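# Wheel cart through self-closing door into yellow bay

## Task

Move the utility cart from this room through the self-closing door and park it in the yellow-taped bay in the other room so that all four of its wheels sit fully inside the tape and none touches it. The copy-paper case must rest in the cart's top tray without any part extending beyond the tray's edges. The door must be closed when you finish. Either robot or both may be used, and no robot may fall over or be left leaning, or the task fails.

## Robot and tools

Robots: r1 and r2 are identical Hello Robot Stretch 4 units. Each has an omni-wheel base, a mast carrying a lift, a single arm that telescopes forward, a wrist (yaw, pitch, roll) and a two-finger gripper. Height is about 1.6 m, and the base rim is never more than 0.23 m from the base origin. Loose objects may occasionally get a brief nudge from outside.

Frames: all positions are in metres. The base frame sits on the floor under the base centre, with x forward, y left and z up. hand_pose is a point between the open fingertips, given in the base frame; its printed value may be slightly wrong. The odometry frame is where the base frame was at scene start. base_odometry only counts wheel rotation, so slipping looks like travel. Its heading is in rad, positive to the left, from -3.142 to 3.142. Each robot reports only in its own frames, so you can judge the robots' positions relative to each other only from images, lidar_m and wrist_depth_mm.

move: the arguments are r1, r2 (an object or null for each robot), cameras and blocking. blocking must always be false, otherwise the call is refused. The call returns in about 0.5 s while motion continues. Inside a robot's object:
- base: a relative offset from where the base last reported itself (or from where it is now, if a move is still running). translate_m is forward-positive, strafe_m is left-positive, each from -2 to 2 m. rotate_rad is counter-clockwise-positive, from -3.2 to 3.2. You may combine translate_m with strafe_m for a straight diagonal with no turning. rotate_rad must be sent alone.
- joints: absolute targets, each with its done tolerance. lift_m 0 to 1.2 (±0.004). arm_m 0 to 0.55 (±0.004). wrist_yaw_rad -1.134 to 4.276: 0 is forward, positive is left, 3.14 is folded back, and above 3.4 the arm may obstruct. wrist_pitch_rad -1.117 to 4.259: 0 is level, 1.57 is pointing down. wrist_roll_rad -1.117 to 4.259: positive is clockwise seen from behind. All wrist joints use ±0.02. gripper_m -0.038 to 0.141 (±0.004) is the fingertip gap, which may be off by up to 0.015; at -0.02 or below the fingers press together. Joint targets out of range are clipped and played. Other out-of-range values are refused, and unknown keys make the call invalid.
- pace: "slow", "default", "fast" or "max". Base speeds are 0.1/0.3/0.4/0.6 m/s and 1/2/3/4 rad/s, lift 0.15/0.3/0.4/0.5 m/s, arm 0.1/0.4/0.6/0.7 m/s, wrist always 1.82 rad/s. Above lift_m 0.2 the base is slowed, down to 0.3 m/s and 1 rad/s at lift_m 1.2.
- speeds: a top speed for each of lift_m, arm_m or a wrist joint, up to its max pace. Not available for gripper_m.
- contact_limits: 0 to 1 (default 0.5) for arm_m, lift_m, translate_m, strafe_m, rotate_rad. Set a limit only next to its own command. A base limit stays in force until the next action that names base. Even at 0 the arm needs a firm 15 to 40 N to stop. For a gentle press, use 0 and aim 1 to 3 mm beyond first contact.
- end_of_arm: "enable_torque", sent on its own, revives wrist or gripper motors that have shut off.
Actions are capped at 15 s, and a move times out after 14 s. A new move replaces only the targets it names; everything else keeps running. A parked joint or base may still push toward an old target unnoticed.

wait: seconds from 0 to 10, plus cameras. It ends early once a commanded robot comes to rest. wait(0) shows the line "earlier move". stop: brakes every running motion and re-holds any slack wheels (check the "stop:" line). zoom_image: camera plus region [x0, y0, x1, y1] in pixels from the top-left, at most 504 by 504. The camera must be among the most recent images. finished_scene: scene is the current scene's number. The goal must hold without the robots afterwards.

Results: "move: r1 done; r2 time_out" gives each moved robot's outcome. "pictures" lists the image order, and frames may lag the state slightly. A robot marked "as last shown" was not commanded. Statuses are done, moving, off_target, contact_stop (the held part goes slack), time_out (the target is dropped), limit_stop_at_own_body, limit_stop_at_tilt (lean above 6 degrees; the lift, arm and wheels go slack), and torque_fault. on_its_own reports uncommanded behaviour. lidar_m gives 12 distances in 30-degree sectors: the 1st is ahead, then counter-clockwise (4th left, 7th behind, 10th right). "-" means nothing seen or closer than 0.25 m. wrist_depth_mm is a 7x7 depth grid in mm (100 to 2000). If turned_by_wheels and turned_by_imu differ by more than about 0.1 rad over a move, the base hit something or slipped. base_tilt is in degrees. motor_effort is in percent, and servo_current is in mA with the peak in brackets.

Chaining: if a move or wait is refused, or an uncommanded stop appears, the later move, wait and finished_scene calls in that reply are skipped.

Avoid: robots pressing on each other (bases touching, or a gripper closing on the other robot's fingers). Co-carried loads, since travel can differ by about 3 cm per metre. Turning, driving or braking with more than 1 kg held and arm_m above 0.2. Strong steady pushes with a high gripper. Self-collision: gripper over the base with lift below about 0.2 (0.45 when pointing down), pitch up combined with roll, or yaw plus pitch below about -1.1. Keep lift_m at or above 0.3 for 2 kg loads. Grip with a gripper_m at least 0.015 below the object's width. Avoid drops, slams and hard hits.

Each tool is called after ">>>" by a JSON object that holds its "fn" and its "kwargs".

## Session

>>> {"fn": "wait", "kwargs": {"seconds": 0}}

Scene clock: 0.00 s.
r1.base_odometry: x=+0.000 y=+0.000 heading=+0.000
r1.turned_by_wheels: +0.000
r1.turned_by_imu: +0.000
r1.base_tilt: forward=-1.6 right=+1.3
r1.lidar_m: 0.96 1.73 2.02 2.40 3.92 1.60 0.85 0.77 0.78 0.89 0.77 0.78
r1.base_status: not commanded
r1.joint_positions: lift_m=+0.124 arm_m=+0.000 wrist_yaw_rad=+3.194 wrist_pitch_rad=+0.002 wrist_roll_rad=+0.000 gripper_m=+0.056
r1.joint_status: not commanded
r1.measured_speeds: all 0
r1.motor_effort: lift_m=+19 arm_m=-4 wheel_0=-2 wheel_1=+1 wheel_2=+0
r1.servo_current: wrist_yaw_rad=59 wrist_pitch_rad=46 wrist_roll_rad=46 gripper_m=39
r1.hand_pose: x=-0.1216 y=+0.0722 z=+0.3019 quat_wxyz=(-0.026, -0.001, +0.000, +1.000) (m; r1's base frame)
r1.wrist_depth_mm: - 135 - - - - - / - 123 135 - - - - / - 121 191 - - - - / 110 136 194 - - - - / 137 - - - 1618 - - / 226 - 190 1098 188 1160 1118 / 224 163 750 798 768 768 759
r2.base_odometry: x=+0.000 y=+0.000 heading=+0.000
r2.turned_by_wheels: +0.000
r2.turned_by_imu: +0.000
r2.base_tilt: forward=-0.6 right=+0.1
r2.lidar_m: 1.29 1.32 1.58 2.33 2.36 2.78 1.41 1.41 2.77 2.39 2.42 1.48
r2.base_status: not commanded
r2.joint_positions: lift_m=+0.200 arm_m=+0.000 wrist_yaw_rad=+3.211 wrist_pitch_rad=+0.001 wrist_roll_rad=+0.000 gripper_m=+0.056
r2.joint_status: not commanded
r2.measured_speeds: all 0
r2.motor_effort: lift_m=+18 arm_m=-4 wheel_0=-1 wheel_1=+1 wheel_2=+1
r2.servo_current: wrist_yaw_rad=46 wrist_pitch_rad=39 wrist_roll_rad=52 gripper_m=52
r2.hand_pose: x=-0.1229 y=+0.0671 z=+0.3779 quat_wxyz=(-0.035, -0.001, +0.000, +0.999) (m; r2's base frame)
r2.wrist_depth_mm: - - 137 - - - - / - - 137 - - - - / - 109 138 - - - - / - 140 175 - - - - / 214 - - - - - - / 213 1281 196 1255 190 1336 1182 / 208 243 866 - - 854 878
pictures: r1_head_camera, r1_head_left_camera, r1_head_right_camera, r1_wrist_camera, r2_head_camera, r2_head_left_camera, r2_head_right_camera, r2_wrist_camera
Images, in order (width x height): r1_head_camera 420x560, r1_head_left_camera 420x672, r1_head_right_camera 420x672, r1_wrist_camera 616x392, r2_head_camera 420x560, r2_head_left_camera 420x672, r2_head_right_camera 420x672, r2_wrist_camera 616x392.

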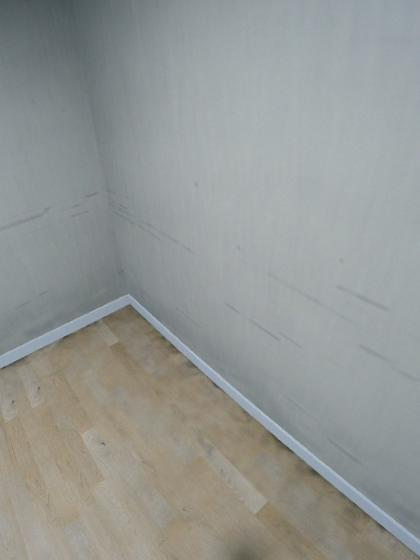

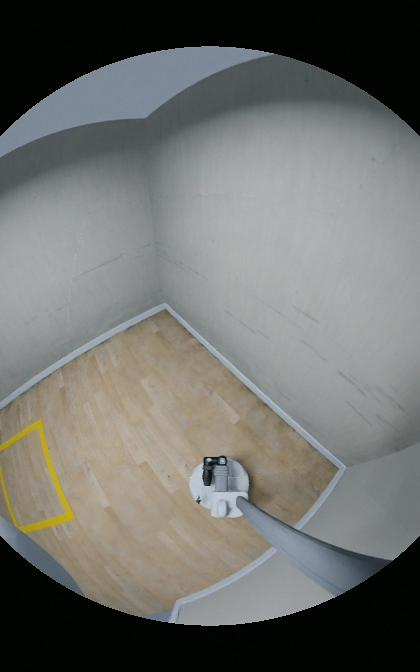

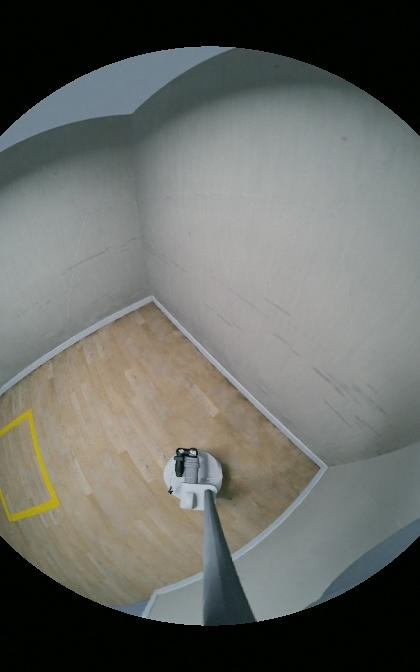

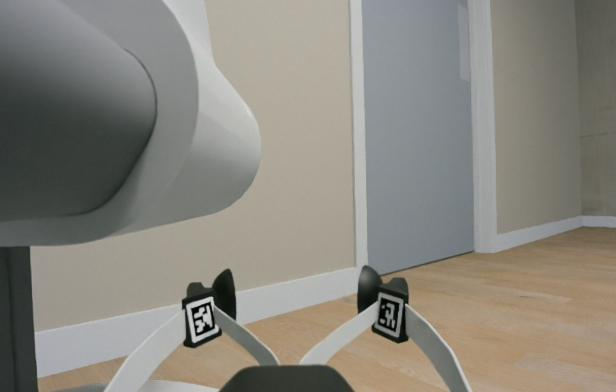

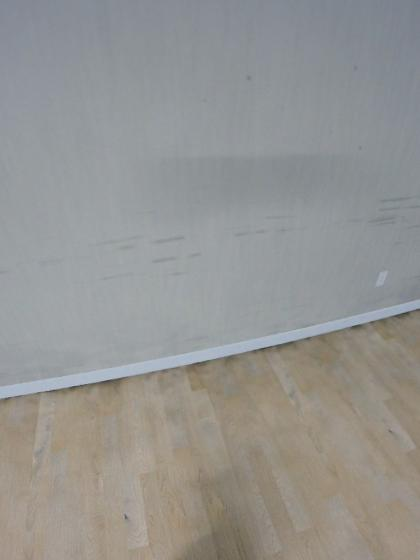

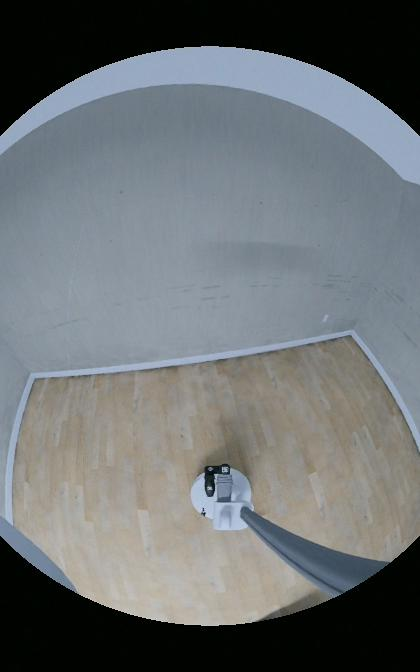

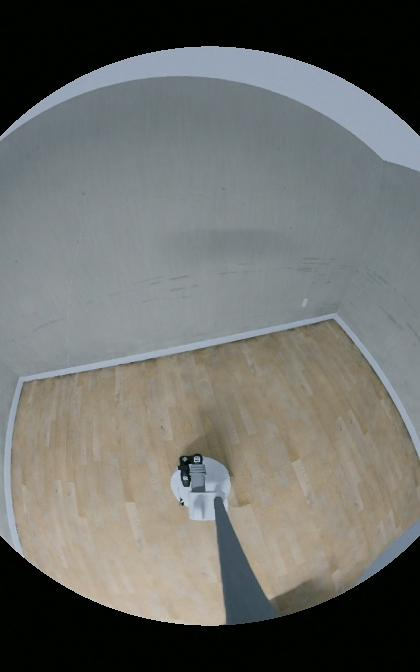

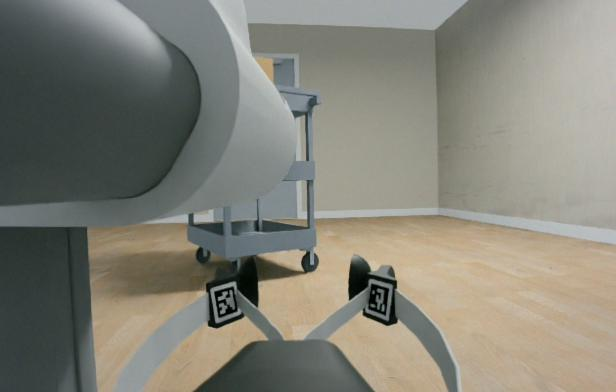

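>>> {"fn": "move", "kwargs": {"r2": {"base":{"rotate_rad":3.14}}, "r1": {"base":{"rotate_rad":2.0}}, "blocking": false, "cameras": []}}

>>> {"fn": "wait", "kwargs": {"seconds": 2, "cameras": []}}

>>> {"fn": "wait", "kwargs": {"seconds": 4}}

Scene clock: 4.57 s.
move: r1 moving; r2 moving
r1.base_odometry: x=+0.000 y=+0.000 heading=+0.253
r1.turned_by_wheels: +0.253
r1.turned_by_imu: +0.253
r1.base_tilt: forward=-1.6 right=+1.3
r1.lidar_m: 1.15 2.01 2.11 2.98 2.65 1.07 0.80 0.74 0.81 0.80 0.72 0.82
r1.base_status: rotate_rad moving
r1.joint_positions: lift_m=+0.124 arm_m=+0.000 wrist_yaw_rad=+3.194 wrist_pitch_rad=+0.002 wrist_roll_rad=+0.000 gripper_m=+0.056
r1.joint_status: not commanded
r1.measured_speeds: translate_m=+0.000 strafe_m=+0.000 rotate_rad=+0.974 lift_m=+0.000 arm_m=+0.000 wrist_yaw_rad=+0.000 wrist_pitch_rad=+0.000 wrist_roll_rad=+0.000
r1.motor_effort: lift_m=+19(20) arm_m=-4(4) wheel_0=-7(9) wheel_1=-6(7) wheel_2=-6(7)
r1.servo_current: wrist_yaw_rad=46(59) wrist_pitch_rad=39(52) wrist_roll_rad=33(65) gripper_m=39(46)
r1.hand_pose: x=-0.1216 y=+0.0722 z=+0.3019 quat_wxyz=(-0.026, -0.001, +0.000, +1.000) (m; r1's base frame)
r1.wrist_depth_mm: - 135 - - - - 1808 / - 123 135 - - - 1808 / - 121 192 - - - 1756 / 111 136 195 - - - 1808 / 137 - - - - - 1756 / 226 - 190 976 188 1118 1138 / 224 152 759 798 778 750 759
r2.base_odometry: x=+0.000 y=+0.000 heading=+0.252
r2.turned_by_wheels: +0.252
r2.turned_by_imu: +0.245
r2.base_tilt: forward=-0.7 right=+0.0
r2.lidar_m: 1.29 1.38 1.94 2.33 2.46 3.37 1.44 3.35 2.49 2.40 1.84 1.36
r2.base_status: rotate_rad moving
r2.joint_positions: lift_m=+0.200 arm_m=+0.000 wrist_yaw_rad=+3.211 wrist_pitch_rad=+0.001 wrist_roll_rad=+0.000 gripper_m=+0.056
r2.joint_status: not commanded
r2.measured_speeds: translate_m=+0.002 strafe_m=+0.000 rotate_rad=+0.977 lift_m=+0.000 arm_m=+0.000 wrist_yaw_rad=+0.000 wrist_pitch_rad=+0.000 wrist_roll_rad=+0.000
r2.motor_effort: lift_m=+18(18) arm_m=-4(4) wheel_0=-4(9) wheel_1=-10(10) wheel_2=-10(11)
r2.servo_current: wrist_yaw_rad=52(52) wrist_pitch_rad=46(46) wrist_roll_rad=52(65) gripper_m=46(52)
r2.hand_pose: x=-0.1229 y=+0.0671 z=+0.3779 quat_wxyz=(-0.035, -0.001, +0.000, +0.999) (m; r2's base frame)
r2.wrist_depth_mm: - - 137 - - - - / - - 137 1756 - - - / - 109 138 286 - - - / - 140 176 - - - - / 214 - - - - - - / 213 1281 196 1308 190 1336 1182 / 208 242 878 - - 854 878
pictures: none
No camera images: "cameras" was empty.

Scene clock: 6.37 s.
earlier move: r1 done; r2 moving
r1.base_odometry: x=+0.000 y=+0.000 heading=+2.000
r1.turned_by_wheels: +1.747
r1.turned_by_imu: +1.756
r1.base_tilt: forward=-1.6 right=+1.3
r1.lidar_m: 3.69 1.91 0.92 0.75 0.75 0.86 0.77 0.75 0.90 1.47 2.01 2.26
r1.base_status: done
r1.joint_positions: lift_m=+0.124 arm_m=+0.000 wrist_yaw_rad=+3.194 wrist_pitch_rad=+0.002 wrist_roll_rad=+0.000 gripper_m=+0.056
r1.joint_status: not commanded
r1.measured_speeds: all 0
r1.motor_effort: lift_m=+19(20) arm_m=-4(4) wheel_0=-1(10) wheel_1=-1(9) wheel_2=+0(8)
r1.servo_current: wrist_yaw_rad=46(65) wrist_pitch_rad=46(52) wrist_roll_rad=39(65) gripper_m=46(52)
r1.hand_pose: x=-0.1216 y=+0.0722 z=+0.3019 quat_wxyz=(-0.026, -0.001, +0.000, +1.000) (m; r1's base frame)
r1.wrist_depth_mm: - 135 - - - - - / - 123 135 - - - - / - 121 191 - - - - / 110 136 194 - - - - / 137 - - - - - - / 216 - 190 - 187 - - / 224 163 750 788 778 759 715
r2.base_odometry: x=+0.000 y=+0.000 heading=+3.068
r2.turned_by_wheels: +2.816
r2.turned_by_imu: +2.741
r2.base_tilt: forward=-0.6 right=+0.1
r2.lidar_m: 1.48 1.40 2.92 2.40 2.35 1.60 1.31 1.30 1.51 2.35 2.33 2.66
r2.base_status: rotate_rad moving
r2.joint_positions: lift_m=+0.200 arm_m=+0.000 wrist_yaw_rad=+3.211 wrist_pitch_rad=+0.001 wrist_roll_rad=+0.000 gripper_m=+0.056
r2.joint_status: not commanded
r2.measured_speeds: translate_m=+0.002 strafe_m=+0.001 rotate_rad=+0.558 lift_m=+0.000 arm_m=+0.000 wrist_yaw_rad=+0.000 wrist_pitch_rad=+0.000 wrist_roll_rad=+0.000
r2.motor_effort: lift_m=+18(18) arm_m=-4(4) wheel_0=-6(10) wheel_1=-3(10) wheel_2=-5(13)
r2.servo_current: wrist_yaw_rad=39(52) wrist_pitch_rad=46(46) wrist_roll_rad=52(65) gripper_m=46(52)
r2.hand_pose: x=-0.1228 y=+0.0671 z=+0.3779 quat_wxyz=(-0.035, -0.001, +0.000, +0.999) (m; r2's base frame)
r2.wrist_depth_mm: - - 137 - - - - / - 107 137 - - - - / - 111 138 235 - - - / - 140 165 - - - - / 216 - - - - - - / 213 1182 192 1160 190 1308 1182 / 211 244 891 - - 854 878
wait: 1.80 of 2 s (r1 has come to rest)
pictures: none
No camera images: "cameras" was empty.

Scene clock: 6.93 s.
earlier move: r2 done
r1.base_odometry: x=+0.000 y=+0.000 heading=+2.000
r1.turned_by_wheels: +0.000
r1.turned_by_imu: +0.000
r1.base_tilt: forward=-1.5 right=+1.3
r1.lidar_m: 3.72 1.91 0.92 0.76 0.76 0.86 0.77 0.76 0.91 1.47 2.00 2.29
r1.base_status: done
r1.joint_positions: lift_m=+0.124 arm_m=+0.000 wrist_yaw_rad=+3.194 wrist_pitch_rad=+0.002 wrist_roll_rad=+0.000 gripper_m=+0.056
r1.joint_status: not commanded
r1.measured_speeds: all 0
r1.motor_effort: lift_m=+19(20) arm_m=-4(4) wheel_0=-1(10) wheel_1=-1(9) wheel_2=+0(8)
r1.servo_current: wrist_yaw_rad=39(65) wrist_pitch_rad=46(52) wrist_roll_rad=39(65) gripper_m=39(52)
r1.hand_pose: x=-0.1216 y=+0.0722 z=+0.3019 quat_wxyz=(-0.026, -0.001, +0.000, +1.000) (m; r1's base frame)
r1.wrist_depth_mm: - 135 - - - - - / - 123 135 - - - - / - 121 191 - - - - / 110 136 193 - - - - / 137 - - - - - - / 216 - 190 - 187 - - / 224 163 759 788 778 750 715
r2.base_odometry: x=+0.000 y=+0.000 heading=+3.139
r2.turned_by_wheels: +0.071
r2.turned_by_imu: +0.069
r2.base_tilt: forward=-0.7 right=+0.0
r2.lidar_m: 1.44 1.39 2.82 2.39 2.41 1.53 1.30 1.29 1.54 2.34 2.33 2.74
r2.base_status: done
r2.joint_positions: lift_m=+0.200 arm_m=+0.000 wrist_yaw_rad=+3.211 wrist_pitch_rad=+0.001 wrist_roll_rad=+0.000 gripper_m=+0.056
r2.joint_status: not commanded
r2.measured_speeds: all 0
r2.motor_effort: lift_m=+18(18) arm_m=-4(4) wheel_0=-3(10) wheel_1=-3(10) wheel_2=-5(13)
r2.servo_current: wrist_yaw_rad=52(52) wrist_pitch_rad=39(46) wrist_roll_rad=46(65) gripper_m=52(52)
r2.hand_pose: x=-0.1228 y=+0.0671 z=+0.3779 quat_wxyz=(-0.035, -0.001, +0.000, +0.999) (m; r2's base frame)
r2.wrist_depth_mm: - - 137 - - - - / - 107 137 - - - - / - 110 138 236 - - - / - 140 165 - - - - / 216 - - - - - - / 213 1205 193 1160 190 1336 1182 / 211 245 891 - - 854 866
wait: 0.57 of 4 s (r2 has come to rest)
pictures: r1_head_camera, r1_head_left_camera, r1_head_right_camera, r1_wrist_camera, r2_head_camera, r2_head_left_camera, r2_head_right_camera, r2_wrist_camera
Images, in order (width x height): r1_head_camera 420x560, r1_head_left_camera 420x672, r1_head_right_camera 420x672, r1_wrist_camera 616x392, r2_head_camera 420x560, r2_head_left_camera 420x672, r2_head_right_camera 420x672, r2_wrist_camera 616x392.

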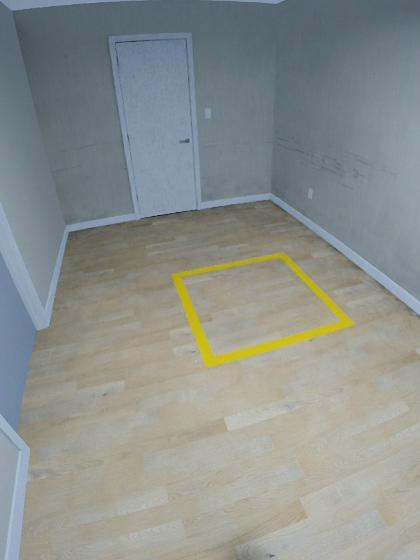

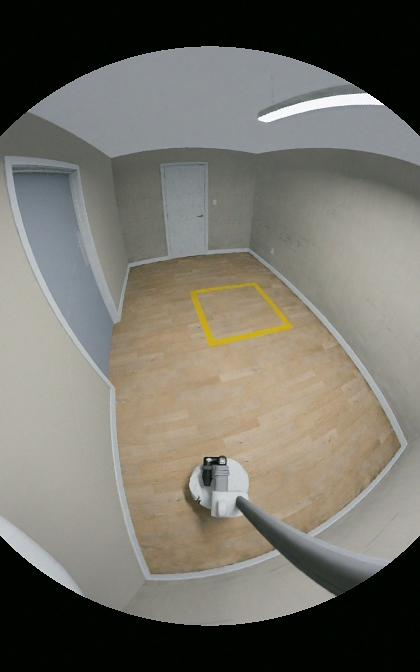

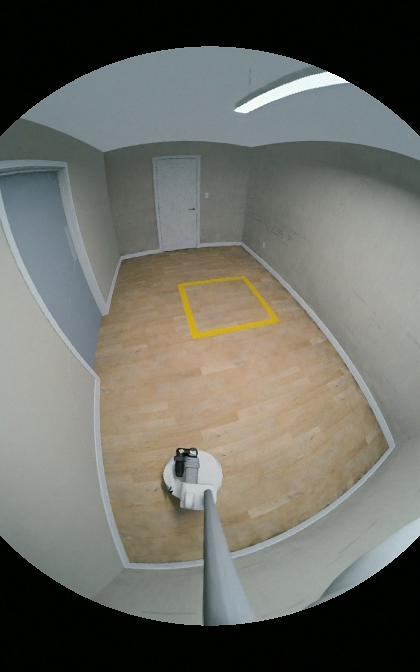

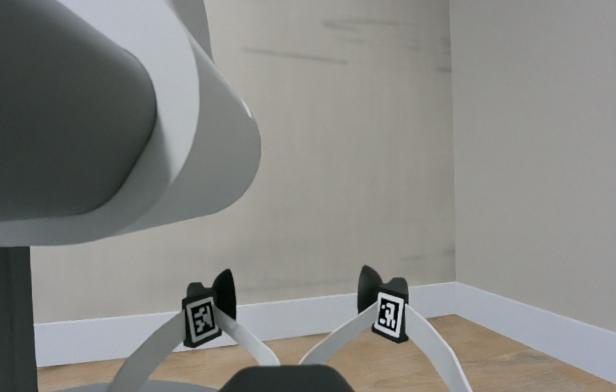

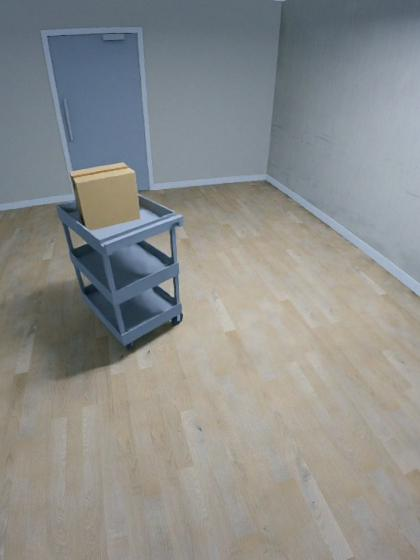

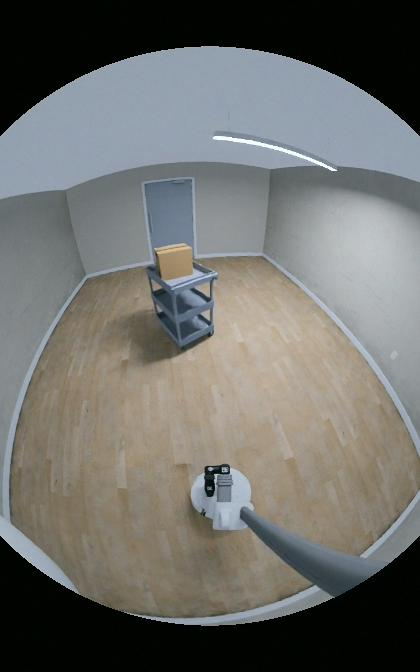

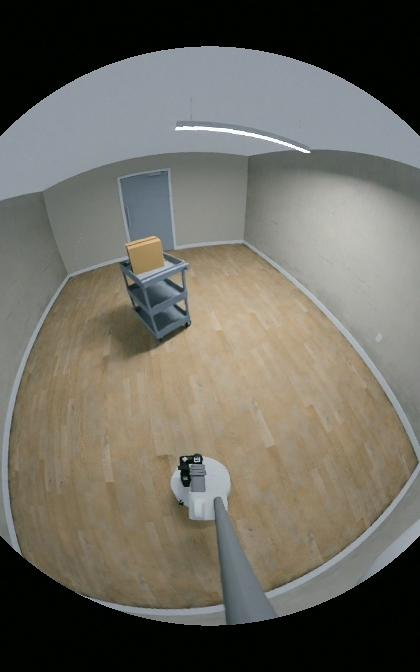

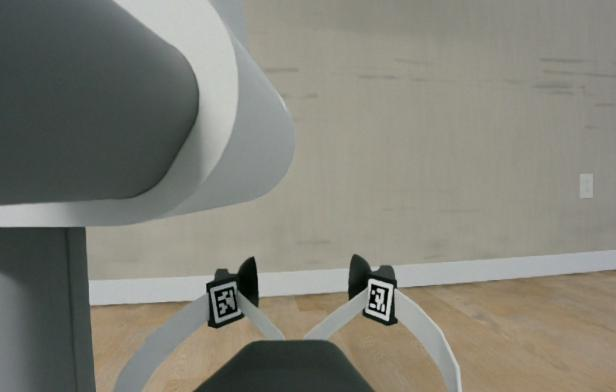

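>>> {"fn": "move", "kwargs": {"r1": {"base":{"rotate_rad":0.2}}, "r2": {"base":{"rotate_rad":0.25},"joints":{"lift_m":0.688}}, "blocking": false, "cameras": []}}

>>> {"fn": "wait", "kwargs": {"seconds": 1.5, "cameras": []}}

>>> {"fn": "move", "kwargs": {"r1": {"base":{"translate_m":1.45}}, "blocking": false, "cameras": []}}

>>> {"fn": "wait", "kwargs": {"seconds": 7, "cameras": []}}

>>> {"fn": "wait", "kwargs": {"seconds": 1, "cameras": ["r1_head_left_camera","r1_head_camera","r2_head_camera","r2_head_left_camera"]}}

Scene clock: 40.57 s.
move: r1 moving; r2 moving
r1.base_odometry: x=+0.000 y=+0.000 heading=+2.183
r1.turned_by_wheels: +0.183
r1.turned_by_imu: +0.184
r1.base_tilt: forward=-1.6 right=+1.3
r1.lidar_m: 3.92 1.28 0.85 0.75 0.76 0.84 0.75 0.80 1.01 2.00 2.03 2.54
r1.base_status: rotate_rad moving
r1.joint_positions: lift_m=+0.124 arm_m=+0.000 wrist_yaw_rad=+3.194 wrist_pitch_rad=+0.002 wrist_roll_rad=+0.000 gripper_m=+0.056
r1.joint_status: not commanded
r1.measured_speeds: translate_m=+0.000 strafe_m=+0.000 rotate_rad=+0.292 lift_m=+0.000 arm_m=+0.000 wrist_yaw_rad=+0.000 wrist_pitch_rad=+0.000 wrist_roll_rad=+0.000
r1.motor_effort: lift_m=+19(20) arm_m=-4(4) wheel_0=-3(8) wheel_1=-2(7) wheel_2=-2(7)
r1.servo_current: wrist_yaw_rad=78(78) wrist_pitch_rad=39(46) wrist_roll_rad=39(52) gripper_m=39(46)
r1.hand_pose: x=-0.1216 y=+0.0722 z=+0.3019 quat_wxyz=(-0.026, -0.001, +0.000, +1.000) (m; r1's base frame)
r1.wrist_depth_mm: - 135 - - - - - / - 123 135 - - - - / - 121 192 - - - - / 110 136 195 - - - - / 137 - - - - - - / 216 - 190 - 188 - - / 224 164 750 154 778 768 759
r2.base_odometry: x=+0.000 y=+0.000 heading=-2.936
r2.turned_by_wheels: +0.208
r2.turned_by_imu: +0.203
r2.base_tilt: forward=-0.7 right=+0.1
r2.lidar_m: 1.40 3.61 2.48 2.41 1.99 1.41 1.31 1.35 1.80 2.33 2.41 3.21
r2.base_status: rotate_rad moving
r2.joint_positions: lift_m=+0.238 arm_m=+0.000 wrist_yaw_rad=+3.211 wrist_pitch_rad=+0.001 wrist_roll_rad=+0.000 gripper_m=+0.056
r2.joint_status: lift_m moving
r2.measured_speeds: translate_m=-0.001 strafe_m=+0.000 rotate_rad=+0.437 lift_m=+0.146 arm_m=+0.000 wrist_yaw_rad=+0.000 wrist_pitch_rad=+0.000 wrist_roll_rad=+0.000
r2.motor_effort: lift_m=+23(24) arm_m=-4(4) wheel_0=-5(10) wheel_1=-3(10) wheel_2=-6(10)
r2.servo_current: wrist_yaw_rad=39(52) wrist_pitch_rad=39(46) wrist_roll_rad=33(52) gripper_m=46(52)
r2.hand_pose: x=-0.1228 y=+0.0671 z=+0.4157 quat_wxyz=(-0.035, -0.001, +0.000, +0.999) (m; r2's base frame)
r2.wrist_depth_mm: - - 137 - - - - / - 107 137 - - - - / - 111 138 235 - - - / - 140 165 - - - - / 216 - - - - - - / 213 1281 193 1160 190 1205 1182 / 211 244 1008 - - 931 931
pictures: none
No camera images: "cameras" was empty.

Scene clock: 41.00 s.
earlier move: r1 done; r2 moving
r1.base_odometry: x=+0.000 y=+0.000 heading=+2.200
r1.turned_by_wheels: +0.017
r1.turned_by_imu: +0.017
r1.base_tilt: forward=-1.6 right=+1.3
r1.lidar_m: 3.91 1.24 0.82 0.74 0.75 0.85 0.75 0.79 1.01 2.02 2.05 2.59
r1.base_status: done
r1.joint_positions: lift_m=+0.124 arm_m=+0.000 wrist_yaw_rad=+3.194 wrist_pitch_rad=+0.002 wrist_roll_rad=+0.000 gripper_m=+0.056
r1.joint_status: not commanded
r1.measured_speeds: all 0
r1.motor_effort: lift_m=+20(20) arm_m=-4(4) wheel_0=-1(8) wheel_1=+1(7) wheel_2=+1(7)
r1.servo_current: wrist_yaw_rad=59(78) wrist_pitch_rad=39(46) wrist_roll_rad=39(72) gripper_m=39(46)
r1.hand_pose: x=-0.1216 y=+0.0722 z=+0.3019 quat_wxyz=(-0.026, -0.001, +0.000, +1.000) (m; r1's base frame)
r1.wrist_depth_mm: - 135 - - - - - / - 123 135 - - - - / - 121 191 - - - - / 110 135 194 - - - - / 137 - - - - - - / 216 - 190 - 187 - - / 225 741 750 143 778 759 759
r2.base_odometry: x=+0.000 y=+0.000 heading=-2.895
r2.turned_by_wheels: +0.041
r2.turned_by_imu: +0.040
r2.base_tilt: forward=-0.7 right=+0.1
r2.lidar_m: 1.39 3.47 2.50 2.39 1.89 1.38 1.30 1.35 1.87 2.35 2.42 3.33
r2.base_status: rotate_rad moving
r2.joint_positions: lift_m=+0.331 arm_m=+0.000 wrist_yaw_rad=+3.211 wrist_pitch_rad=+0.001 wrist_roll_rad=+0.000 gripper_m=+0.056
r2.joint_status: lift_m moving
r2.measured_speeds: translate_m=+0.000 strafe_m=+0.000 rotate_rad=+0.000 lift_m=+0.276 arm_m=+0.000 wrist_yaw_rad=+0.000 wrist_pitch_rad=+0.000 wrist_roll_rad=+0.000
r2.motor_effort: lift_m=+21(25) arm_m=-4(4) wheel_0=-5(10) wheel_1=-2(10) wheel_2=-3(10)
r2.servo_current: wrist_yaw_rad=46(52) wrist_pitch_rad=39(46) wrist_roll_rad=39(59) gripper_m=52(52)
r2.hand_pose: x=-0.1228 y=+0.0671 z=+0.5094 quat_wxyz=(-0.035, -0.001, +0.000, +0.999) (m; r2's base frame)
r2.wrist_depth_mm: - - 136 - - - - / - 107 137 - - - - / - 111 138 235 - - - / - 140 164 - - - - / 216 - - - - - - / 213 - 190 171 190 - - / 211 244 1205 - - 1098 1118
wait: 0.43 of 1.5 s (r1 has come to rest)
pictures: none
No camera images: "cameras" was empty.

Scene clock: 41.50 s.
earlier move: r2 moving
move: r1 moving
r1.base_odometry: x=-0.018 y=+0.025 heading=+2.200
r1.turned_by_wheels: +0.000
r1.turned_by_imu: +0.001
r1.base_tilt: forward=-1.6 right=+1.3
r1.lidar_m: 3.89 1.24 0.83 0.74 0.77 0.88 0.80 0.80 1.07 2.02 2.05 2.59
r1.base_status: translate_m moving
r1.joint_positions: lift_m=+0.124 arm_m=+0.000 wrist_yaw_rad=+3.194 wrist_pitch_rad=+0.002 wrist_roll_rad=+0.000 gripper_m=+0.056
r1.joint_status: not commanded
r1.measured_speeds: translate_m=+0.122 strafe_m=+0.000 rotate_rad=-0.001 lift_m=+0.000 arm_m=+0.000 wrist_yaw_rad=+0.000 wrist_pitch_rad=+0.000 wrist_roll_rad=+0.000
r1.motor_effort: lift_m=+20(20) arm_m=-4(4) wheel_0=+6(7) wheel_1=+8(8) wheel_2=-8(10)
r1.servo_current: wrist_yaw_rad=59(59) wrist_pitch_rad=46(52) wrist_roll_rad=59(65) gripper_m=39(46)
r1.hand_pose: x=-0.1216 y=+0.0722 z=+0.3019 quat_wxyz=(-0.026, -0.001, +0.000, +1.000) (m; r1's base frame)
r1.wrist_depth_mm: - 135 - - - - - / - 122 145 - - - - / - 121 190 - - - - / 110 135 194 - - - - / 137 - - - - - - / 216 - 190 - 187 - - / 225 741 741 798 778 759 750
r2.base_odometry: x=+0.000 y=+0.000 heading=-2.895
r2.turned_by_wheels: +0.000
r2.turned_by_imu: +0.000
r2.base_tilt: forward=-0.7 right=+0.0
r2.lidar_m: 1.41 3.45 2.50 2.37 1.89 1.38 1.30 1.38 1.89 2.32 2.42 3.33
r2.base_status: done
r2.joint_positions: lift_m=+0.481 arm_m=+0.000 wrist_yaw_rad=+3.211 wrist_pitch_rad=+0.001 wrist_roll_rad=+0.000 gripper_m=+0.056
r2.joint_status: lift_m moving
r2.measured_speeds: translate_m=+0.000 strafe_m=+0.000 rotate_rad=+0.000 lift_m=+0.300 arm_m=+0.000 wrist_yaw_rad=+0.000 wrist_pitch_rad=+0.000 wrist_roll_rad=+0.000
r2.motor_effort: lift_m=+25(26) arm_m=-4(4) wheel_0=-3(4) wheel_1=-3(3) wheel_2=-4(4)
r2.servo_current: wrist_yaw_rad=46(46) wrist_pitch_rad=46(46) wrist_roll_rad=39(59) gripper_m=46(52)
r2.hand_pose: x=-0.1228 y=+0.0671 z=+0.6588 quat_wxyz=(-0.035, -0.001, +0.000, +0.999) (m; r2's base frame)
r2.wrist_depth_mm: - - 137 - - - - / - 107 138 - - - - / - 111 138 235 - - - / - 140 165 - - - - / 215 - - - - - - / 213 - 190 - 188 - - / 211 125 - - - - 1255
pictures: none
No camera images: "cameras" was empty.

Scene clock: 42.97 s.
earlier move: r1 moving; r2 done
r1.base_odometry: x=-0.242 y=+0.332 heading=+2.200
r1.turned_by_wheels: +0.000
r1.turned_by_imu: +0.000
r1.base_tilt: forward=-1.6 right=+1.3
r1.lidar_m: 3.50 1.49 0.89 0.79 0.81 1.02 1.17 1.21 1.54 1.95 1.98 2.53
r1.base_status: translate_m moving
r1.joint_positions: lift_m=+0.124 arm_m=+0.000 wrist_yaw_rad=+3.194 wrist_pitch_rad=+0.002 wrist_roll_rad=+0.000 gripper_m=+0.056
r1.joint_status: not commanded
r1.measured_speeds: translate_m=+0.300 strafe_m=+0.000 rotate_rad=-0.003 lift_m=+0.000 arm_m=+0.000 wrist_yaw_rad=+0.000 wrist_pitch_rad=+0.000 wrist_roll_rad=+0.000
r1.motor_effort: lift_m=+19(20) arm_m=-4(4) wheel_0=+4(8) wheel_1=+5(8) wheel_2=-5(10)
r1.servo_current: wrist_yaw_rad=65(78) wrist_pitch_rad=39(52) wrist_roll_rad=59(65) gripper_m=39(52)
r1.hand_pose: x=-0.1216 y=+0.0722 z=+0.3019 quat_wxyz=(-0.026, -0.001, +0.000, +1.000) (m; r1's base frame)
r1.wrist_depth_mm: - 135 - - - - - / - 121 135 - - - - / - 124 188 - - - - / 109 136 200 - - - - / 137 - - - - - - / 226 1098 190 1078 188 1118 946 / 750 759 750 798 768 750 750
r2.base_odometry: x=+0.000 y=+0.000 heading=-2.895
r2.turned_by_wheels: +0.000
r2.turned_by_imu: +0.000
r2.base_tilt: forward=-0.7 right=+0.1
r2.lidar_m: 1.41 3.41 2.50 2.38 1.89 1.38 1.30 1.37 1.85 2.33 2.43 3.32
r2.base_status: done
r2.joint_positions: lift_m=+0.688 arm_m=+0.000 wrist_yaw_rad=+3.211 wrist_pitch_rad=+0.001 wrist_roll_rad=+0.000 gripper_m=+0.056
r2.joint_status: all done
r2.measured_speeds: all 0
r2.motor_effort: lift_m=+21(26) arm_m=-4(4) wheel_0=-3(4) wheel_1=-2(3) wheel_2=-3(4)
r2.servo_current: wrist_yaw_rad=46(52) wrist_pitch_rad=39(46) wrist_roll_rad=52(59) gripper_m=46(59)
r2.hand_pose: x=-0.1228 y=+0.0671 z=+0.8656 quat_wxyz=(-0.035, -0.001, +0.000, +0.999) (m; r2's base frame)
r2.wrist_depth_mm: - - 137 - - - - / - 107 137 - - - - / - 113 138 234 - - - / - 140 164 - - - - / 214 - - - - - - / 213 - 190 - 188 - - / 211 122 - - - - -
wait: 1.47 of 7 s (r2 has come to rest)
pictures: none
No camera images: "cameras" was empty.

Scene clock: 43.97 s.
earlier move: r1 moving
r1.base_odometry: x=-0.418 y=+0.575 heading=+2.200
r1.turned_by_wheels: +0.000
r1.turned_by_imu: +0.000
r1.base_tilt: forward=-1.6 right=+1.3
r1.lidar_m: 3.20 1.53 0.90 0.83 0.86 1.12 1.47 1.49 1.93 1.93 1.96 2.46
r1.base_status: translate_m moving
r1.joint_positions: lift_m=+0.124 arm_m=+0.000 wrist_yaw_rad=+3.194 wrist_pitch_rad=+0.002 wrist_roll_rad=+0.000 gripper_m=+0.056
r1.joint_status: not commanded
r1.measured_speeds: translate_m=+0.300 strafe_m=-0.001 rotate_rad=+0.007 lift_m=+0.000 arm_m=+0.000 wrist_yaw_rad=+0.000 wrist_pitch_rad=+0.000 wrist_roll_rad=+0.000
r1.motor_effort: lift_m=+20(20) arm_m=-4(4) wheel_0=+5(8) wheel_1=+4(8) wheel_2=-6(10)
r1.servo_current: wrist_yaw_rad=52(78) wrist_pitch_rad=46(52) wrist_roll_rad=39(65) gripper_m=46(52)
r1.hand_pose: x=-0.1216 y=+0.0722 z=+0.3019 quat_wxyz=(-0.026, -0.001, +0.000, +1.000) (m; r1's base frame)
r1.wrist_depth_mm: - 135 - - - - - / - 121 135 - - - - / - 121 189 - - - - / 110 135 193 - - - - / 137 - - - - - - / 1008 1229 194 1205 188 1138 991 / 759 750 759 798 768 768 759
r2.base_odometry: x=+0.000 y=+0.000 heading=-2.895
r2.turned_by_wheels: +0.000
r2.turned_by_imu: +0.000
r2.base_tilt: forward=-0.7 right=+0.1
r2.lidar_m: 1.36 3.47 2.52 2.39 1.90 1.38 1.31 1.37 1.89 2.33 2.43 3.36
r2.base_status: done
r2.joint_positions: lift_m=+0.688 arm_m=+0.000 wrist_yaw_rad=+3.211 wrist_pitch_rad=+0.001 wrist_roll_rad=+0.000 gripper_m=+0.056
r2.joint_status: all done
r2.measured_speeds: all 0
r2.motor_effort: lift_m=+21(26) arm_m=-4(4) wheel_0=-3(4) wheel_1=-2(3) wheel_2=-3(4)
r2.servo_current: wrist_yaw_rad=39(52) wrist_pitch_rad=46(46) wrist_roll_rad=46(59) gripper_m=52(59)
r2.hand_pose: x=-0.1228 y=+0.0671 z=+0.8656 quat_wxyz=(-0.035, -0.001, +0.000, +0.999) (m; r2's base frame)
r2.wrist_depth_mm: - - 137 - - - - / - 107 137 - - - - / - 113 138 235 - - - / - 140 164 - - - - / 215 - - - - - - / 213 - 189 - 188 - - / 211 122 - - - - -
wait: 1.00 s; no rest
pictures: r1_head_camera, r1_head_left_camera, r2_head_camera, r2_head_left_camera
Images, in order (width x height): r1_head_camera 420x560, r1_head_left_camera 420x672, r2_head_camera 420x560, r2_head_left_camera 420x672.

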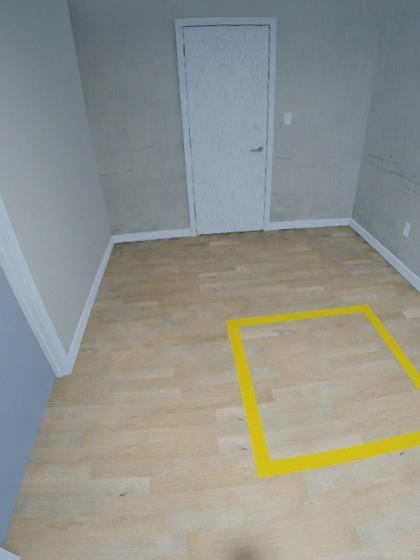

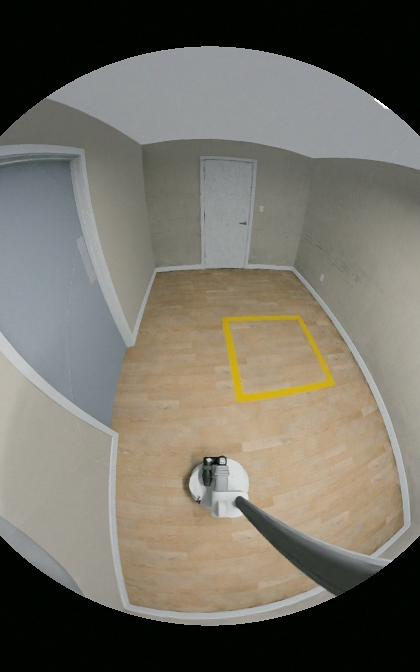

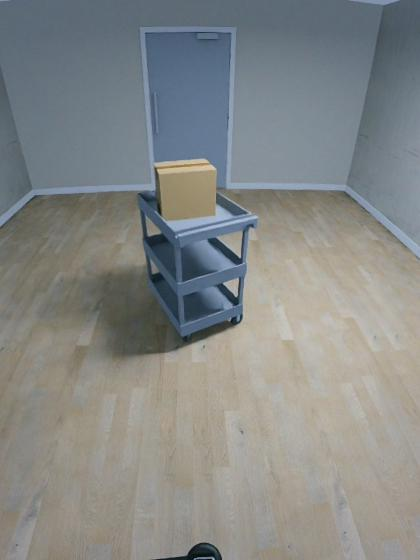

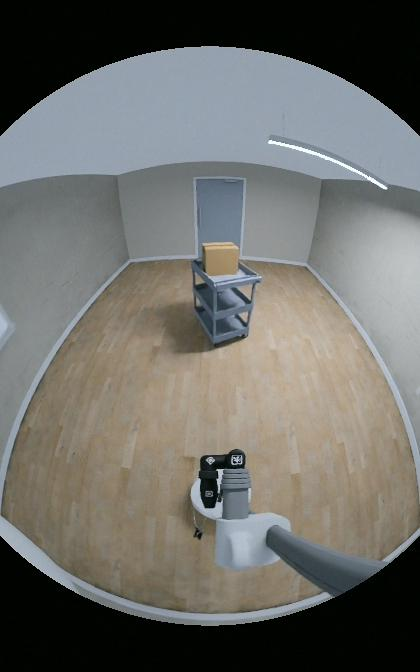

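>>> {"fn": "wait", "kwargs": {"seconds": 1, "cameras": ["r1_head_left_camera","r1_head_right_camera","r2_head_camera"]}}

>>> {"fn": "zoom_image", "kwargs": {"camera": "r2_head_camera", "region": [110, 140, 290, 360]}}

Scene clock: 56.00 s.
earlier move: r1 done
r1.base_odometry: x=-0.853 y=+1.172 heading=+2.200
r1.turned_by_wheels: +0.000
r1.turned_by_imu: +0.000
r1.base_tilt: forward=-1.6 right=+1.3
r1.lidar_m: 2.47 1.53 1.12 1.00 0.96 1.18 2.20 2.25 2.01 1.83 1.88 2.36
r1.base_status: done
r1.joint_positions: lift_m=+0.124 arm_m=+0.000 wrist_yaw_rad=+3.194 wrist_pitch_rad=+0.002 wrist_roll_rad=+0.000 gripper_m=+0.056
r1.joint_status: not commanded
r1.measured_speeds: all 0
r1.motor_effort: lift_m=+19(20) arm_m=-4(4) wheel_0=+2(8) wheel_1=+0(8) wheel_2=+1(10)
r1.servo_current: wrist_yaw_rad=52(78) wrist_pitch_rad=33(52) wrist_roll_rad=46(65) gripper_m=46(52)
r1.hand_pose: x=-0.1216 y=+0.0722 z=+0.3019 quat_wxyz=(-0.026, -0.001, +0.000, +1.000) (m; r1's base frame)
r1.wrist_depth_mm: - 135 - - - - - / - 123 146 - - - - / - 121 192 - - - - / 111 136 206 - - - - / 216 - - - - - - / 1025 1205 194 1182 187 1138 991 / 741 759 750 798 778 759 750
r2.base_odometry: x=+0.000 y=+0.000 heading=-2.895
r2.turned_by_wheels: +0.000
r2.turned_by_imu: +0.001
r2.base_tilt: forward=-0.7 right=+0.1
r2.lidar_m: 1.40 3.46 2.50 2.37 1.87 1.37 1.31 1.37 1.89 2.33 2.42 3.36
r2.base_status: done
r2.joint_positions: lift_m=+0.688 arm_m=+0.000 wrist_yaw_rad=+3.211 wrist_pitch_rad=+0.001 wrist_roll_rad=+0.000 gripper_m=+0.056
r2.joint_status: all done
r2.measured_speeds: all 0
r2.motor_effort: lift_m=+21(26) arm_m=-4(4) wheel_0=-3(4) wheel_1=-2(3) wheel_2=-3(4)
r2.servo_current: wrist_yaw_rad=46(65) wrist_pitch_rad=46(52) wrist_roll_rad=46(59) gripper_m=46(59)
r2.hand_pose: x=-0.1228 y=+0.0671 z=+0.8656 quat_wxyz=(-0.035, -0.001, +0.000, +0.999) (m; r2's base frame)
r2.wrist_depth_mm: - - 137 - - - - / - 107 137 - - - - / - 113 138 234 - - - / - 140 164 - - - - / 215 - - - - - - / 213 - 190 - 187 - - / 211 122 - - - - -
wait: 0.00 of 1 s (r1 has come to rest)
pictures: r1_head_left_camera, r1_head_right_camera, r2_head_camera
Images, in order (width x height): r1_head_left_camera 420x672, r1_head_right_camera 420x672, r2_head_camera 420x560.

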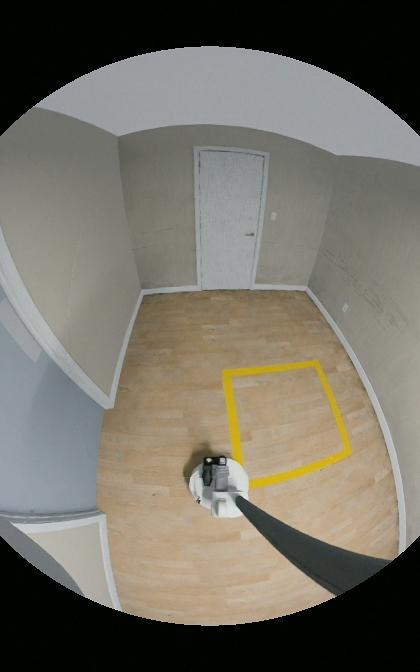

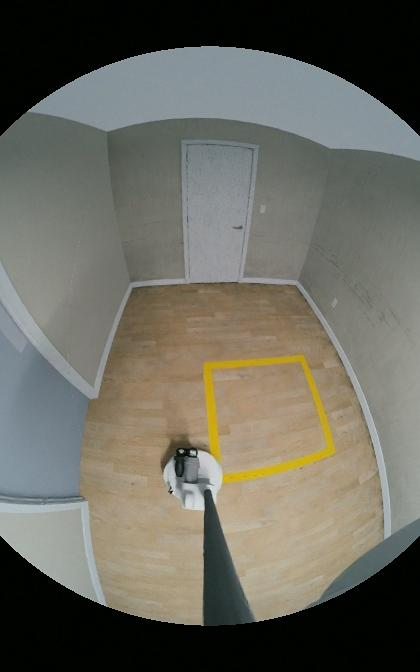

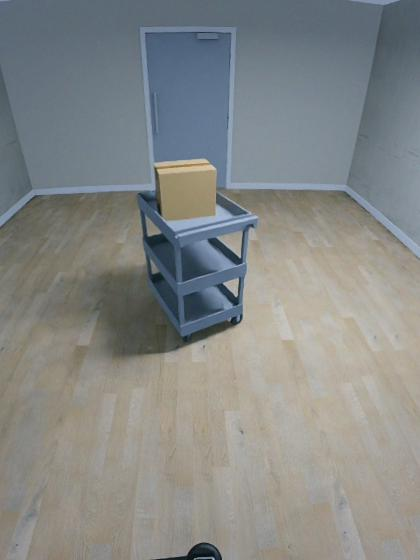

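Scaled by 2.291 from the camera's 420x560 image, which has a finer 1200x1600 frame.

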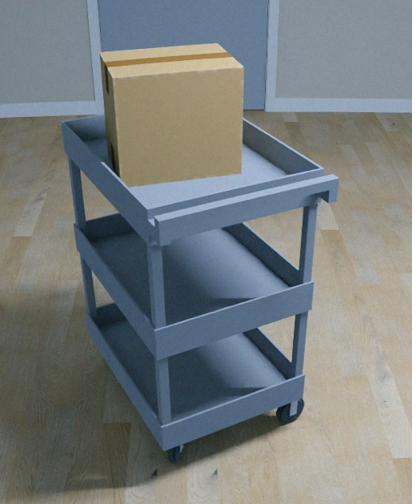

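>>> {"fn": "move", "kwargs": {"r1": {"base":{"translate_m":0.28}}, "r2": {"joints":{"wrist_yaw_rad":0.15,"wrist_roll_rad":1.568,"gripper_m":0.14}}, "blocking": false, "cameras": []}}

>>> {"fn": "wait", "kwargs": {"seconds": 2.5, "cameras": []}}

>>> {"fn": "wait", "kwargs": {"seconds": 2.5, "cameras": []}}

>>> {"fn": "move", "kwargs": {"r1": {"base":{"rotate_rad":1.57}}, "blocking": false, "cameras": []}}

>>> {"fn": "wait", "kwargs": {"seconds": 3, "cameras": ["r1_head_camera","r1_head_left_camera","r1_head_right_camera","r2_head_camera"]}}

Scene clock: 64.27 s.
move: r1 moving; r2 moving
r1.base_odometry: x=-0.872 y=+1.198 heading=+2.200
r1.turned_by_wheels: +0.000
r1.turned_by_imu: +0.000
r1.base_tilt: forward=-1.6 right=+1.3
r1.lidar_m: 2.45 1.56 1.09 1.00 1.01 1.22 2.24 2.28 2.01 1.84 1.85 2.35
r1.base_status: translate_m moving
r1.joint_positions: lift_m=+0.124 arm_m=+0.000 wrist_yaw_rad=+3.194 wrist_pitch_rad=+0.002 wrist_roll_rad=+0.000 gripper_m=+0.056
r1.joint_status: not commanded
r1.measured_speeds: translate_m=+0.122 strafe_m=+0.001 rotate_rad=+0.004 lift_m=+0.000 arm_m=+0.000 wrist_yaw_rad=+0.000 wrist_pitch_rad=+0.000 wrist_roll_rad=+0.000
r1.motor_effort: lift_m=+20(20) arm_m=-3(4) wheel_0=+7(8) wheel_1=+4(7) wheel_2=-9(9)
r1.servo_current: wrist_yaw_rad=59(65) wrist_pitch_rad=46(46) wrist_roll_rad=59(59) gripper_m=39(46)
r1.hand_pose: x=-0.1216 y=+0.0722 z=+0.3019 quat_wxyz=(-0.026, -0.001, +0.000, +1.000) (m; r1's base frame)
r1.wrist_depth_mm: - 135 - - - - - / - 122 145 - - - - / - 121 190 - - - - / 110 136 204 - - - - / 216 - - - - - - / 1008 1229 193 1182 187 1138 1008 / 750 741 750 788 788 759 750
r2.base_odometry: x=+0.000 y=+0.000 heading=-2.895
r2.turned_by_wheels: +0.000
r2.turned_by_imu: +0.000
r2.base_tilt: forward=-0.7 right=+0.0
r2.lidar_m: 1.41 3.46 2.52 2.40 1.90 1.38 1.32 1.36 1.88 2.34 2.41 3.33
r2.base_status: not commanded
r2.joint_positions: lift_m=+0.688 arm_m=+0.000 wrist_yaw_rad=+2.650 wrist_pitch_rad=+0.001 wrist_roll_rad=+0.588 gripper_m=+0.075
r2.joint_status: wrist_yaw_rad moving; wrist_roll_rad moving; gripper_m moving
r2.measured_speeds: translate_m=+0.000 strafe_m=+0.000 rotate_rad=+0.000 lift_m=+0.000 arm_m=+0.000 wrist_yaw_rad=-1.736 wrist_pitch_rad=+0.000 wrist_roll_rad=+1.820
r2.motor_effort: lift_m=+21(21) arm_m=-4(4) wheel_0=-3(4) wheel_1=-2(3) wheel_2=-3(3)
r2.servo_current: wrist_yaw_rad=98(137) wrist_pitch_rad=39(46) wrist_roll_rad=91(111) gripper_m=104(104)
r2.hand_pose: x=-0.0420 y=+0.2133 z=+0.8656 quat_wxyz=(+0.233, +0.070, +0.281, +0.928) (m; r2's base frame)
r2.wrist_depth_mm: - - - - - - - / - - - - - - - / - - - - - - - / - - - - - - - / 260 - - - - 1863 1756 / 247 - 189 - 188 1618 1397 / - - - - - 1308 1160
pictures: none
No camera images: "cameras" was empty.

Scene clock: 66.13 s.
earlier move: r1 moving; r2 done
r1.base_odometry: x=-1.018 y=+1.399 heading=+2.200
r1.turned_by_wheels: +0.000
r1.turned_by_imu: +0.000
r1.base_tilt: forward=-1.6 right=+1.3
r1.lidar_m: 2.20 1.62 1.06 1.04 1.06 1.27 2.50 2.55 2.00 1.81 1.84 2.33
r1.base_status: translate_m moving
r1.joint_positions: lift_m=+0.124 arm_m=+0.000 wrist_yaw_rad=+3.194 wrist_pitch_rad=+0.002 wrist_roll_rad=+0.000 gripper_m=+0.056
r1.joint_status: not commanded
r1.measured_speeds: all 0
r1.motor_effort: lift_m=+20(20) arm_m=-4(4) wheel_0=+1(9) wheel_1=+1(7) wheel_2=+1(10)
r1.servo_current: wrist_yaw_rad=26(65) wrist_pitch_rad=46(52) wrist_roll_rad=52(65) gripper_m=39(46)
r1.hand_pose: x=-0.1216 y=+0.0722 z=+0.3019 quat_wxyz=(-0.026, -0.001, +0.000, +1.000) (m; r1's base frame)
r1.wrist_depth_mm: - 135 - - - - - / - 123 146 - - - - / - 121 191 - - - - / 110 135 207 - - - - / 216 - - - - 1661 - / 1008 1205 194 1182 187 1160 1025 / 759 759 750 778 788 768 759
r2.base_odometry: x=+0.000 y=+0.000 heading=-2.895
r2.turned_by_wheels: +0.000
r2.turned_by_imu: +0.000
r2.base_tilt: forward=-0.7 right=+0.1
r2.lidar_m: 1.38 3.44 2.51 2.38 1.89 1.36 1.27 1.36 1.85 2.34 2.45 3.32
r2.base_status: not commanded
r2.joint_positions: lift_m=+0.688 arm_m=+0.000 wrist_yaw_rad=+0.153 wrist_pitch_rad=+0.001 wrist_roll_rad=+1.566 gripper_m=+0.140
r2.joint_status: all done
r2.measured_speeds: all 0
r2.motor_effort: lift_m=+21(21) arm_m=-4(4) wheel_0=-3(4) wheel_1=-2(3) wheel_2=-3(4)
r2.servo_current: wrist_yaw_rad=39(137) wrist_pitch_rad=46(46) wrist_roll_rad=46(111) gripper_m=52(130)
r2.hand_pose: x=+0.4693 y=-0.0425 z=+0.8656 quat_wxyz=(+0.707, +0.703, +0.054, +0.054) (m; r2's base frame)
r2.wrist_depth_mm: - - - - - 1708 1182 / - - - - - 1499 1205 / - - - 1430 1756 1430 1182 / - - - 1430 - 1537 1205 / - - - - - 1661 1182 / - - - - - 1430 1205 / - - - - - 1863 1205
wait: 1.87 of 2.5 s (r2 has come to rest)
pictures: none
No camera images: "cameras" was empty.

Scene clock: 66.17 s.
earlier move: r1 done
r1.base_odometry: x=-1.018 y=+1.399 heading=+2.200
r1.turned_by_wheels: +0.000
r1.turned_by_imu: +0.000
r1.base_tilt: forward=-1.6 right=+1.3
r1.lidar_m: 2.18 1.62 1.05 1.02 1.05 1.25 2.49 2.54 1.99 1.81 1.84 2.32
r1.base_status: done
r1.joint_positions: lift_m=+0.124 arm_m=+0.000 wrist_yaw_rad=+3.194 wrist_pitch_rad=+0.002 wrist_roll_rad=+0.000 gripper_m=+0.056
r1.joint_status: not commanded
r1.measured_speeds: all 0
r1.motor_effort: lift_m=+19(20) arm_m=-4(4) wheel_0=+2(9) wheel_1=+2(7) wheel_2=+0(10)
r1.servo_current: wrist_yaw_rad=59(65) wrist_pitch_rad=46(52) wrist_roll_rad=39(65) gripper_m=46(46)
r1.hand_pose: x=-0.1216 y=+0.0722 z=+0.3019 quat_wxyz=(-0.026, -0.001, +0.000, +1.000) (m; r1's base frame)
r1.wrist_depth_mm: - 135 - - - - - / - 123 146 - - - - / - 121 192 - - - - / 110 135 206 - - - - / 216 - - - - 1576 - / 1025 1182 194 1205 187 1160 1008 / 750 750 759 798 768 750 768
r2.base_odometry: x=+0.000 y=+0.000 heading=-2.895
r2.turned_by_wheels: +0.000
r2.turned_by_imu: +0.000
r2.base_tilt: forward=-0.7 right=+0.0
r2.lidar_m: 1.40 3.43 2.47 2.37 1.89 1.39 1.31 1.39 1.89 2.34 2.43 3.32
r2.base_status: not commanded
r2.joint_positions: lift_m=+0.688 arm_m=+0.000 wrist_yaw_rad=+0.153 wrist_pitch_rad=+0.001 wrist_roll_rad=+1.566 gripper_m=+0.140
r2.joint_status: all done
r2.measured_speeds: all 0
r2.motor_effort: lift_m=+21(21) arm_m=-4(4) wheel_0=-3(4) wheel_1=-3(3) wheel_2=-3(4)
r2.servo_current: wrist_yaw_rad=46(137) wrist_pitch_rad=33(46) wrist_roll_rad=46(111) gripper_m=59(130)
r2.hand_pose: x=+0.4693 y=-0.0425 z=+0.8656 quat_wxyz=(+0.707, +0.703, +0.054, +0.054) (m; r2's base frame)
r2.wrist_depth_mm: - - - - - 1708 1182 / - - - - - 1618 1205 / - - - 1499 1808 1397 1205 / - - - 1464 - 1499 1205 / - - - - - 1661 1182 / - - - - - 1397 1205 / - - - - - 1921 1205
wait: 0.03 of 2.5 s (r1 has come to rest)
pictures: none
No camera images: "cameras" was empty.

Scene clock: 66.67 s.
move: r1 moving
r1.base_odometry: x=-1.018 y=+1.399 heading=+2.453
r1.turned_by_wheels: +0.252
r1.turned_by_imu: +0.253
r1.base_tilt: forward=-1.6 right=+1.3
r1.lidar_m: 2.22 1.23 1.04 1.03 1.12 1.62 2.48 2.32 1.86 1.81 1.98 2.25
r1.base_status: rotate_rad moving
r1.joint_positions: lift_m=+0.124 arm_m=+0.000 wrist_yaw_rad=+3.194 wrist_pitch_rad=+0.002 wrist_roll_rad=+0.000 gripper_m=+0.056
r1.joint_status: not commanded
r1.measured_speeds: translate_m=+0.000 strafe_m=-0.001 rotate_rad=+0.977 lift_m=+0.000 arm_m=+0.000 wrist_yaw_rad=+0.000 wrist_pitch_rad=+0.000 wrist_roll_rad=+0.000
r1.motor_effort: lift_m=+19(20) arm_m=-4(4) wheel_0=-4(9) wheel_1=-8(8) wheel_2=-6(7)
r1.servo_current: wrist_yaw_rad=39(72) wrist_pitch_rad=46(46) wrist_roll_rad=59(59) gripper_m=52(52)
r1.hand_pose: x=-0.1216 y=+0.0722 z=+0.3019 quat_wxyz=(-0.026, -0.001, +0.000, +1.000) (m; r1's base frame)
r1.wrist_depth_mm: - 135 - - - - - / - 123 146 - - - - / - 121 191 - - - - / 110 135 207 - - - - / 216 - - - - - - / 991 1229 194 1182 188 1138 1118 / 750 759 750 788 768 759 759
r2: as last shown
r2.base_tilt: forward=-0.7 right=+0.1
r2.lidar_m: 1.38 3.41 2.50 2.38 1.87 1.39 1.30 1.36 1.88 2.32 2.41 3.33
r2.servo_current: wrist_yaw_rad=52(59) wrist_pitch_rad=39(52) wrist_roll_rad=52(59) gripper_m=52(59)
r2.wrist_depth_mm: - - - - - 1708 1205 / - - - - - 1499 1205 / - - - 1464 1808 1397 1205 / - - - 1499 - 1499 1205 / - - - - - 1661 1182 / - - - - - 1430 1205 / - - - - - 1863 1229
pictures: none
No camera images: "cameras" was empty.

Scene clock: 68.23 s.
earlier move: r1 done
r1.base_odometry: x=-1.018 y=+1.399 heading=-2.513
r1.turned_by_wheels: +1.317
r1.turned_by_imu: +1.324
r1.base_tilt: forward=-1.6 right=+1.2
r1.lidar_m: 1.03 1.06 1.24 2.47 2.54 1.97 1.79 1.86 2.31 2.21 1.61 1.05
r1.base_status: done
r1.joint_positions: lift_m=+0.124 arm_m=+0.000 wrist_yaw_rad=+3.194 wrist_pitch_rad=+0.002 wrist_roll_rad=+0.000 gripper_m=+0.056
r1.joint_status: not commanded
r1.measured_speeds: all 0
r1.motor_effort: lift_m=+19(20) arm_m=-4(4) wheel_0=-4(9) wheel_1=-2(8) wheel_2=+1(8)
r1.servo_current: wrist_yaw_rad=39(72) wrist_pitch_rad=39(52) wrist_roll_rad=65(65) gripper_m=39(52)
r1.hand_pose: x=-0.1216 y=+0.0722 z=+0.3019 quat_wxyz=(-0.026, -0.001, +0.000, +1.000) (m; r1's base frame)
r1.wrist_depth_mm: - 135 - - - - - / - 124 135 - - - - / - 121 191 - - - - / 110 135 194 - - - - / 137 1756 - 1708 - - - / 1008 1229 194 1182 188 1138 1118 / 750 750 759 788 723 750 768
r2.base_odometry: x=+0.000 y=+0.000 heading=-2.895
r2.turned_by_wheels: +0.000
r2.turned_by_imu: +0.000
r2.base_tilt: forward=-0.7 right=+0.0
r2.lidar_m: 1.38 3.42 2.51 2.38 1.90 1.38 1.30 1.37 1.89 2.32 2.42 3.34
r2.base_status: not commanded
r2.joint_positions: lift_m=+0.688 arm_m=+0.000 wrist_yaw_rad=+0.153 wrist_pitch_rad=+0.001 wrist_roll_rad=+1.566 gripper_m=+0.140
r2.joint_status: not commanded
r2.measured_speeds: all 0
r2.motor_effort: lift_m=+21(21) arm_m=-4(4) wheel_0=-4(4) wheel_1=-3(3) wheel_2=-3(4)
r2.servo_current: wrist_yaw_rad=46(65) wrist_pitch_rad=39(52) wrist_roll_rad=46(59) gripper_m=52(59)
r2.hand_pose: x=+0.4693 y=-0.0425 z=+0.8656 quat_wxyz=(+0.707, +0.703, +0.054, +0.054) (m; r2's base frame)
r2.wrist_depth_mm: - - - - - 1661 1182 / - - - - - 1618 1182 / - - - 1499 1863 1430 1205 / - - - 1499 - 1537 1229 / - - - - - 1661 1205 / - - - - - 1464 1229 / - - - - - 1921 1182
wait: 1.57 of 3 s (r1 has come to rest)
pictures: r1_head_camera, r1_head_left_camera, r1_head_right_camera, r2_head_camera
Images, in order (width x height): r1_head_camera 420x560, r1_head_left_camera 420x672, r1_head_right_camera 420x672, r2_head_camera 420x560.

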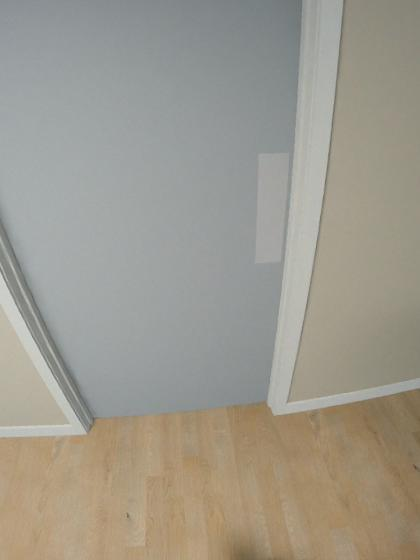

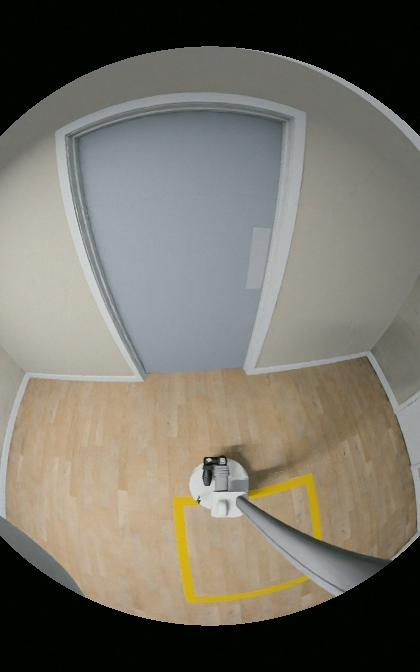

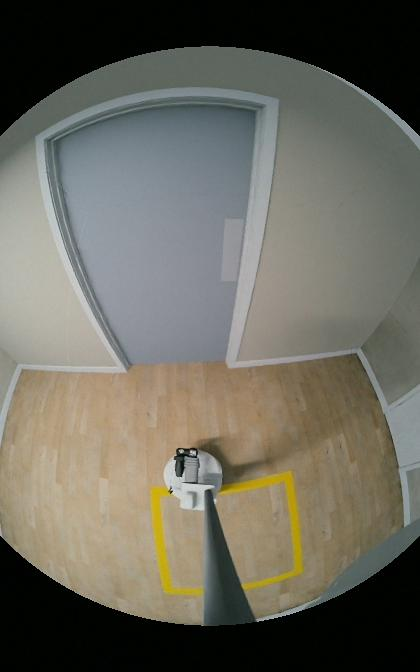

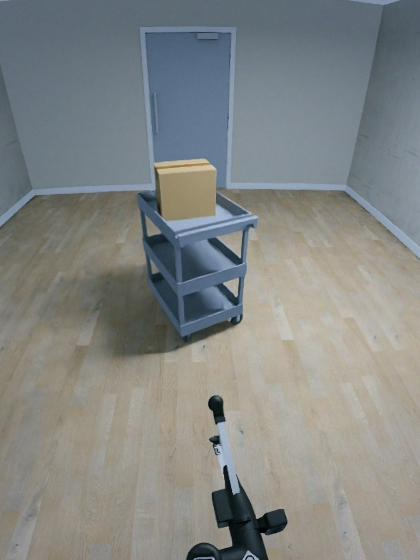

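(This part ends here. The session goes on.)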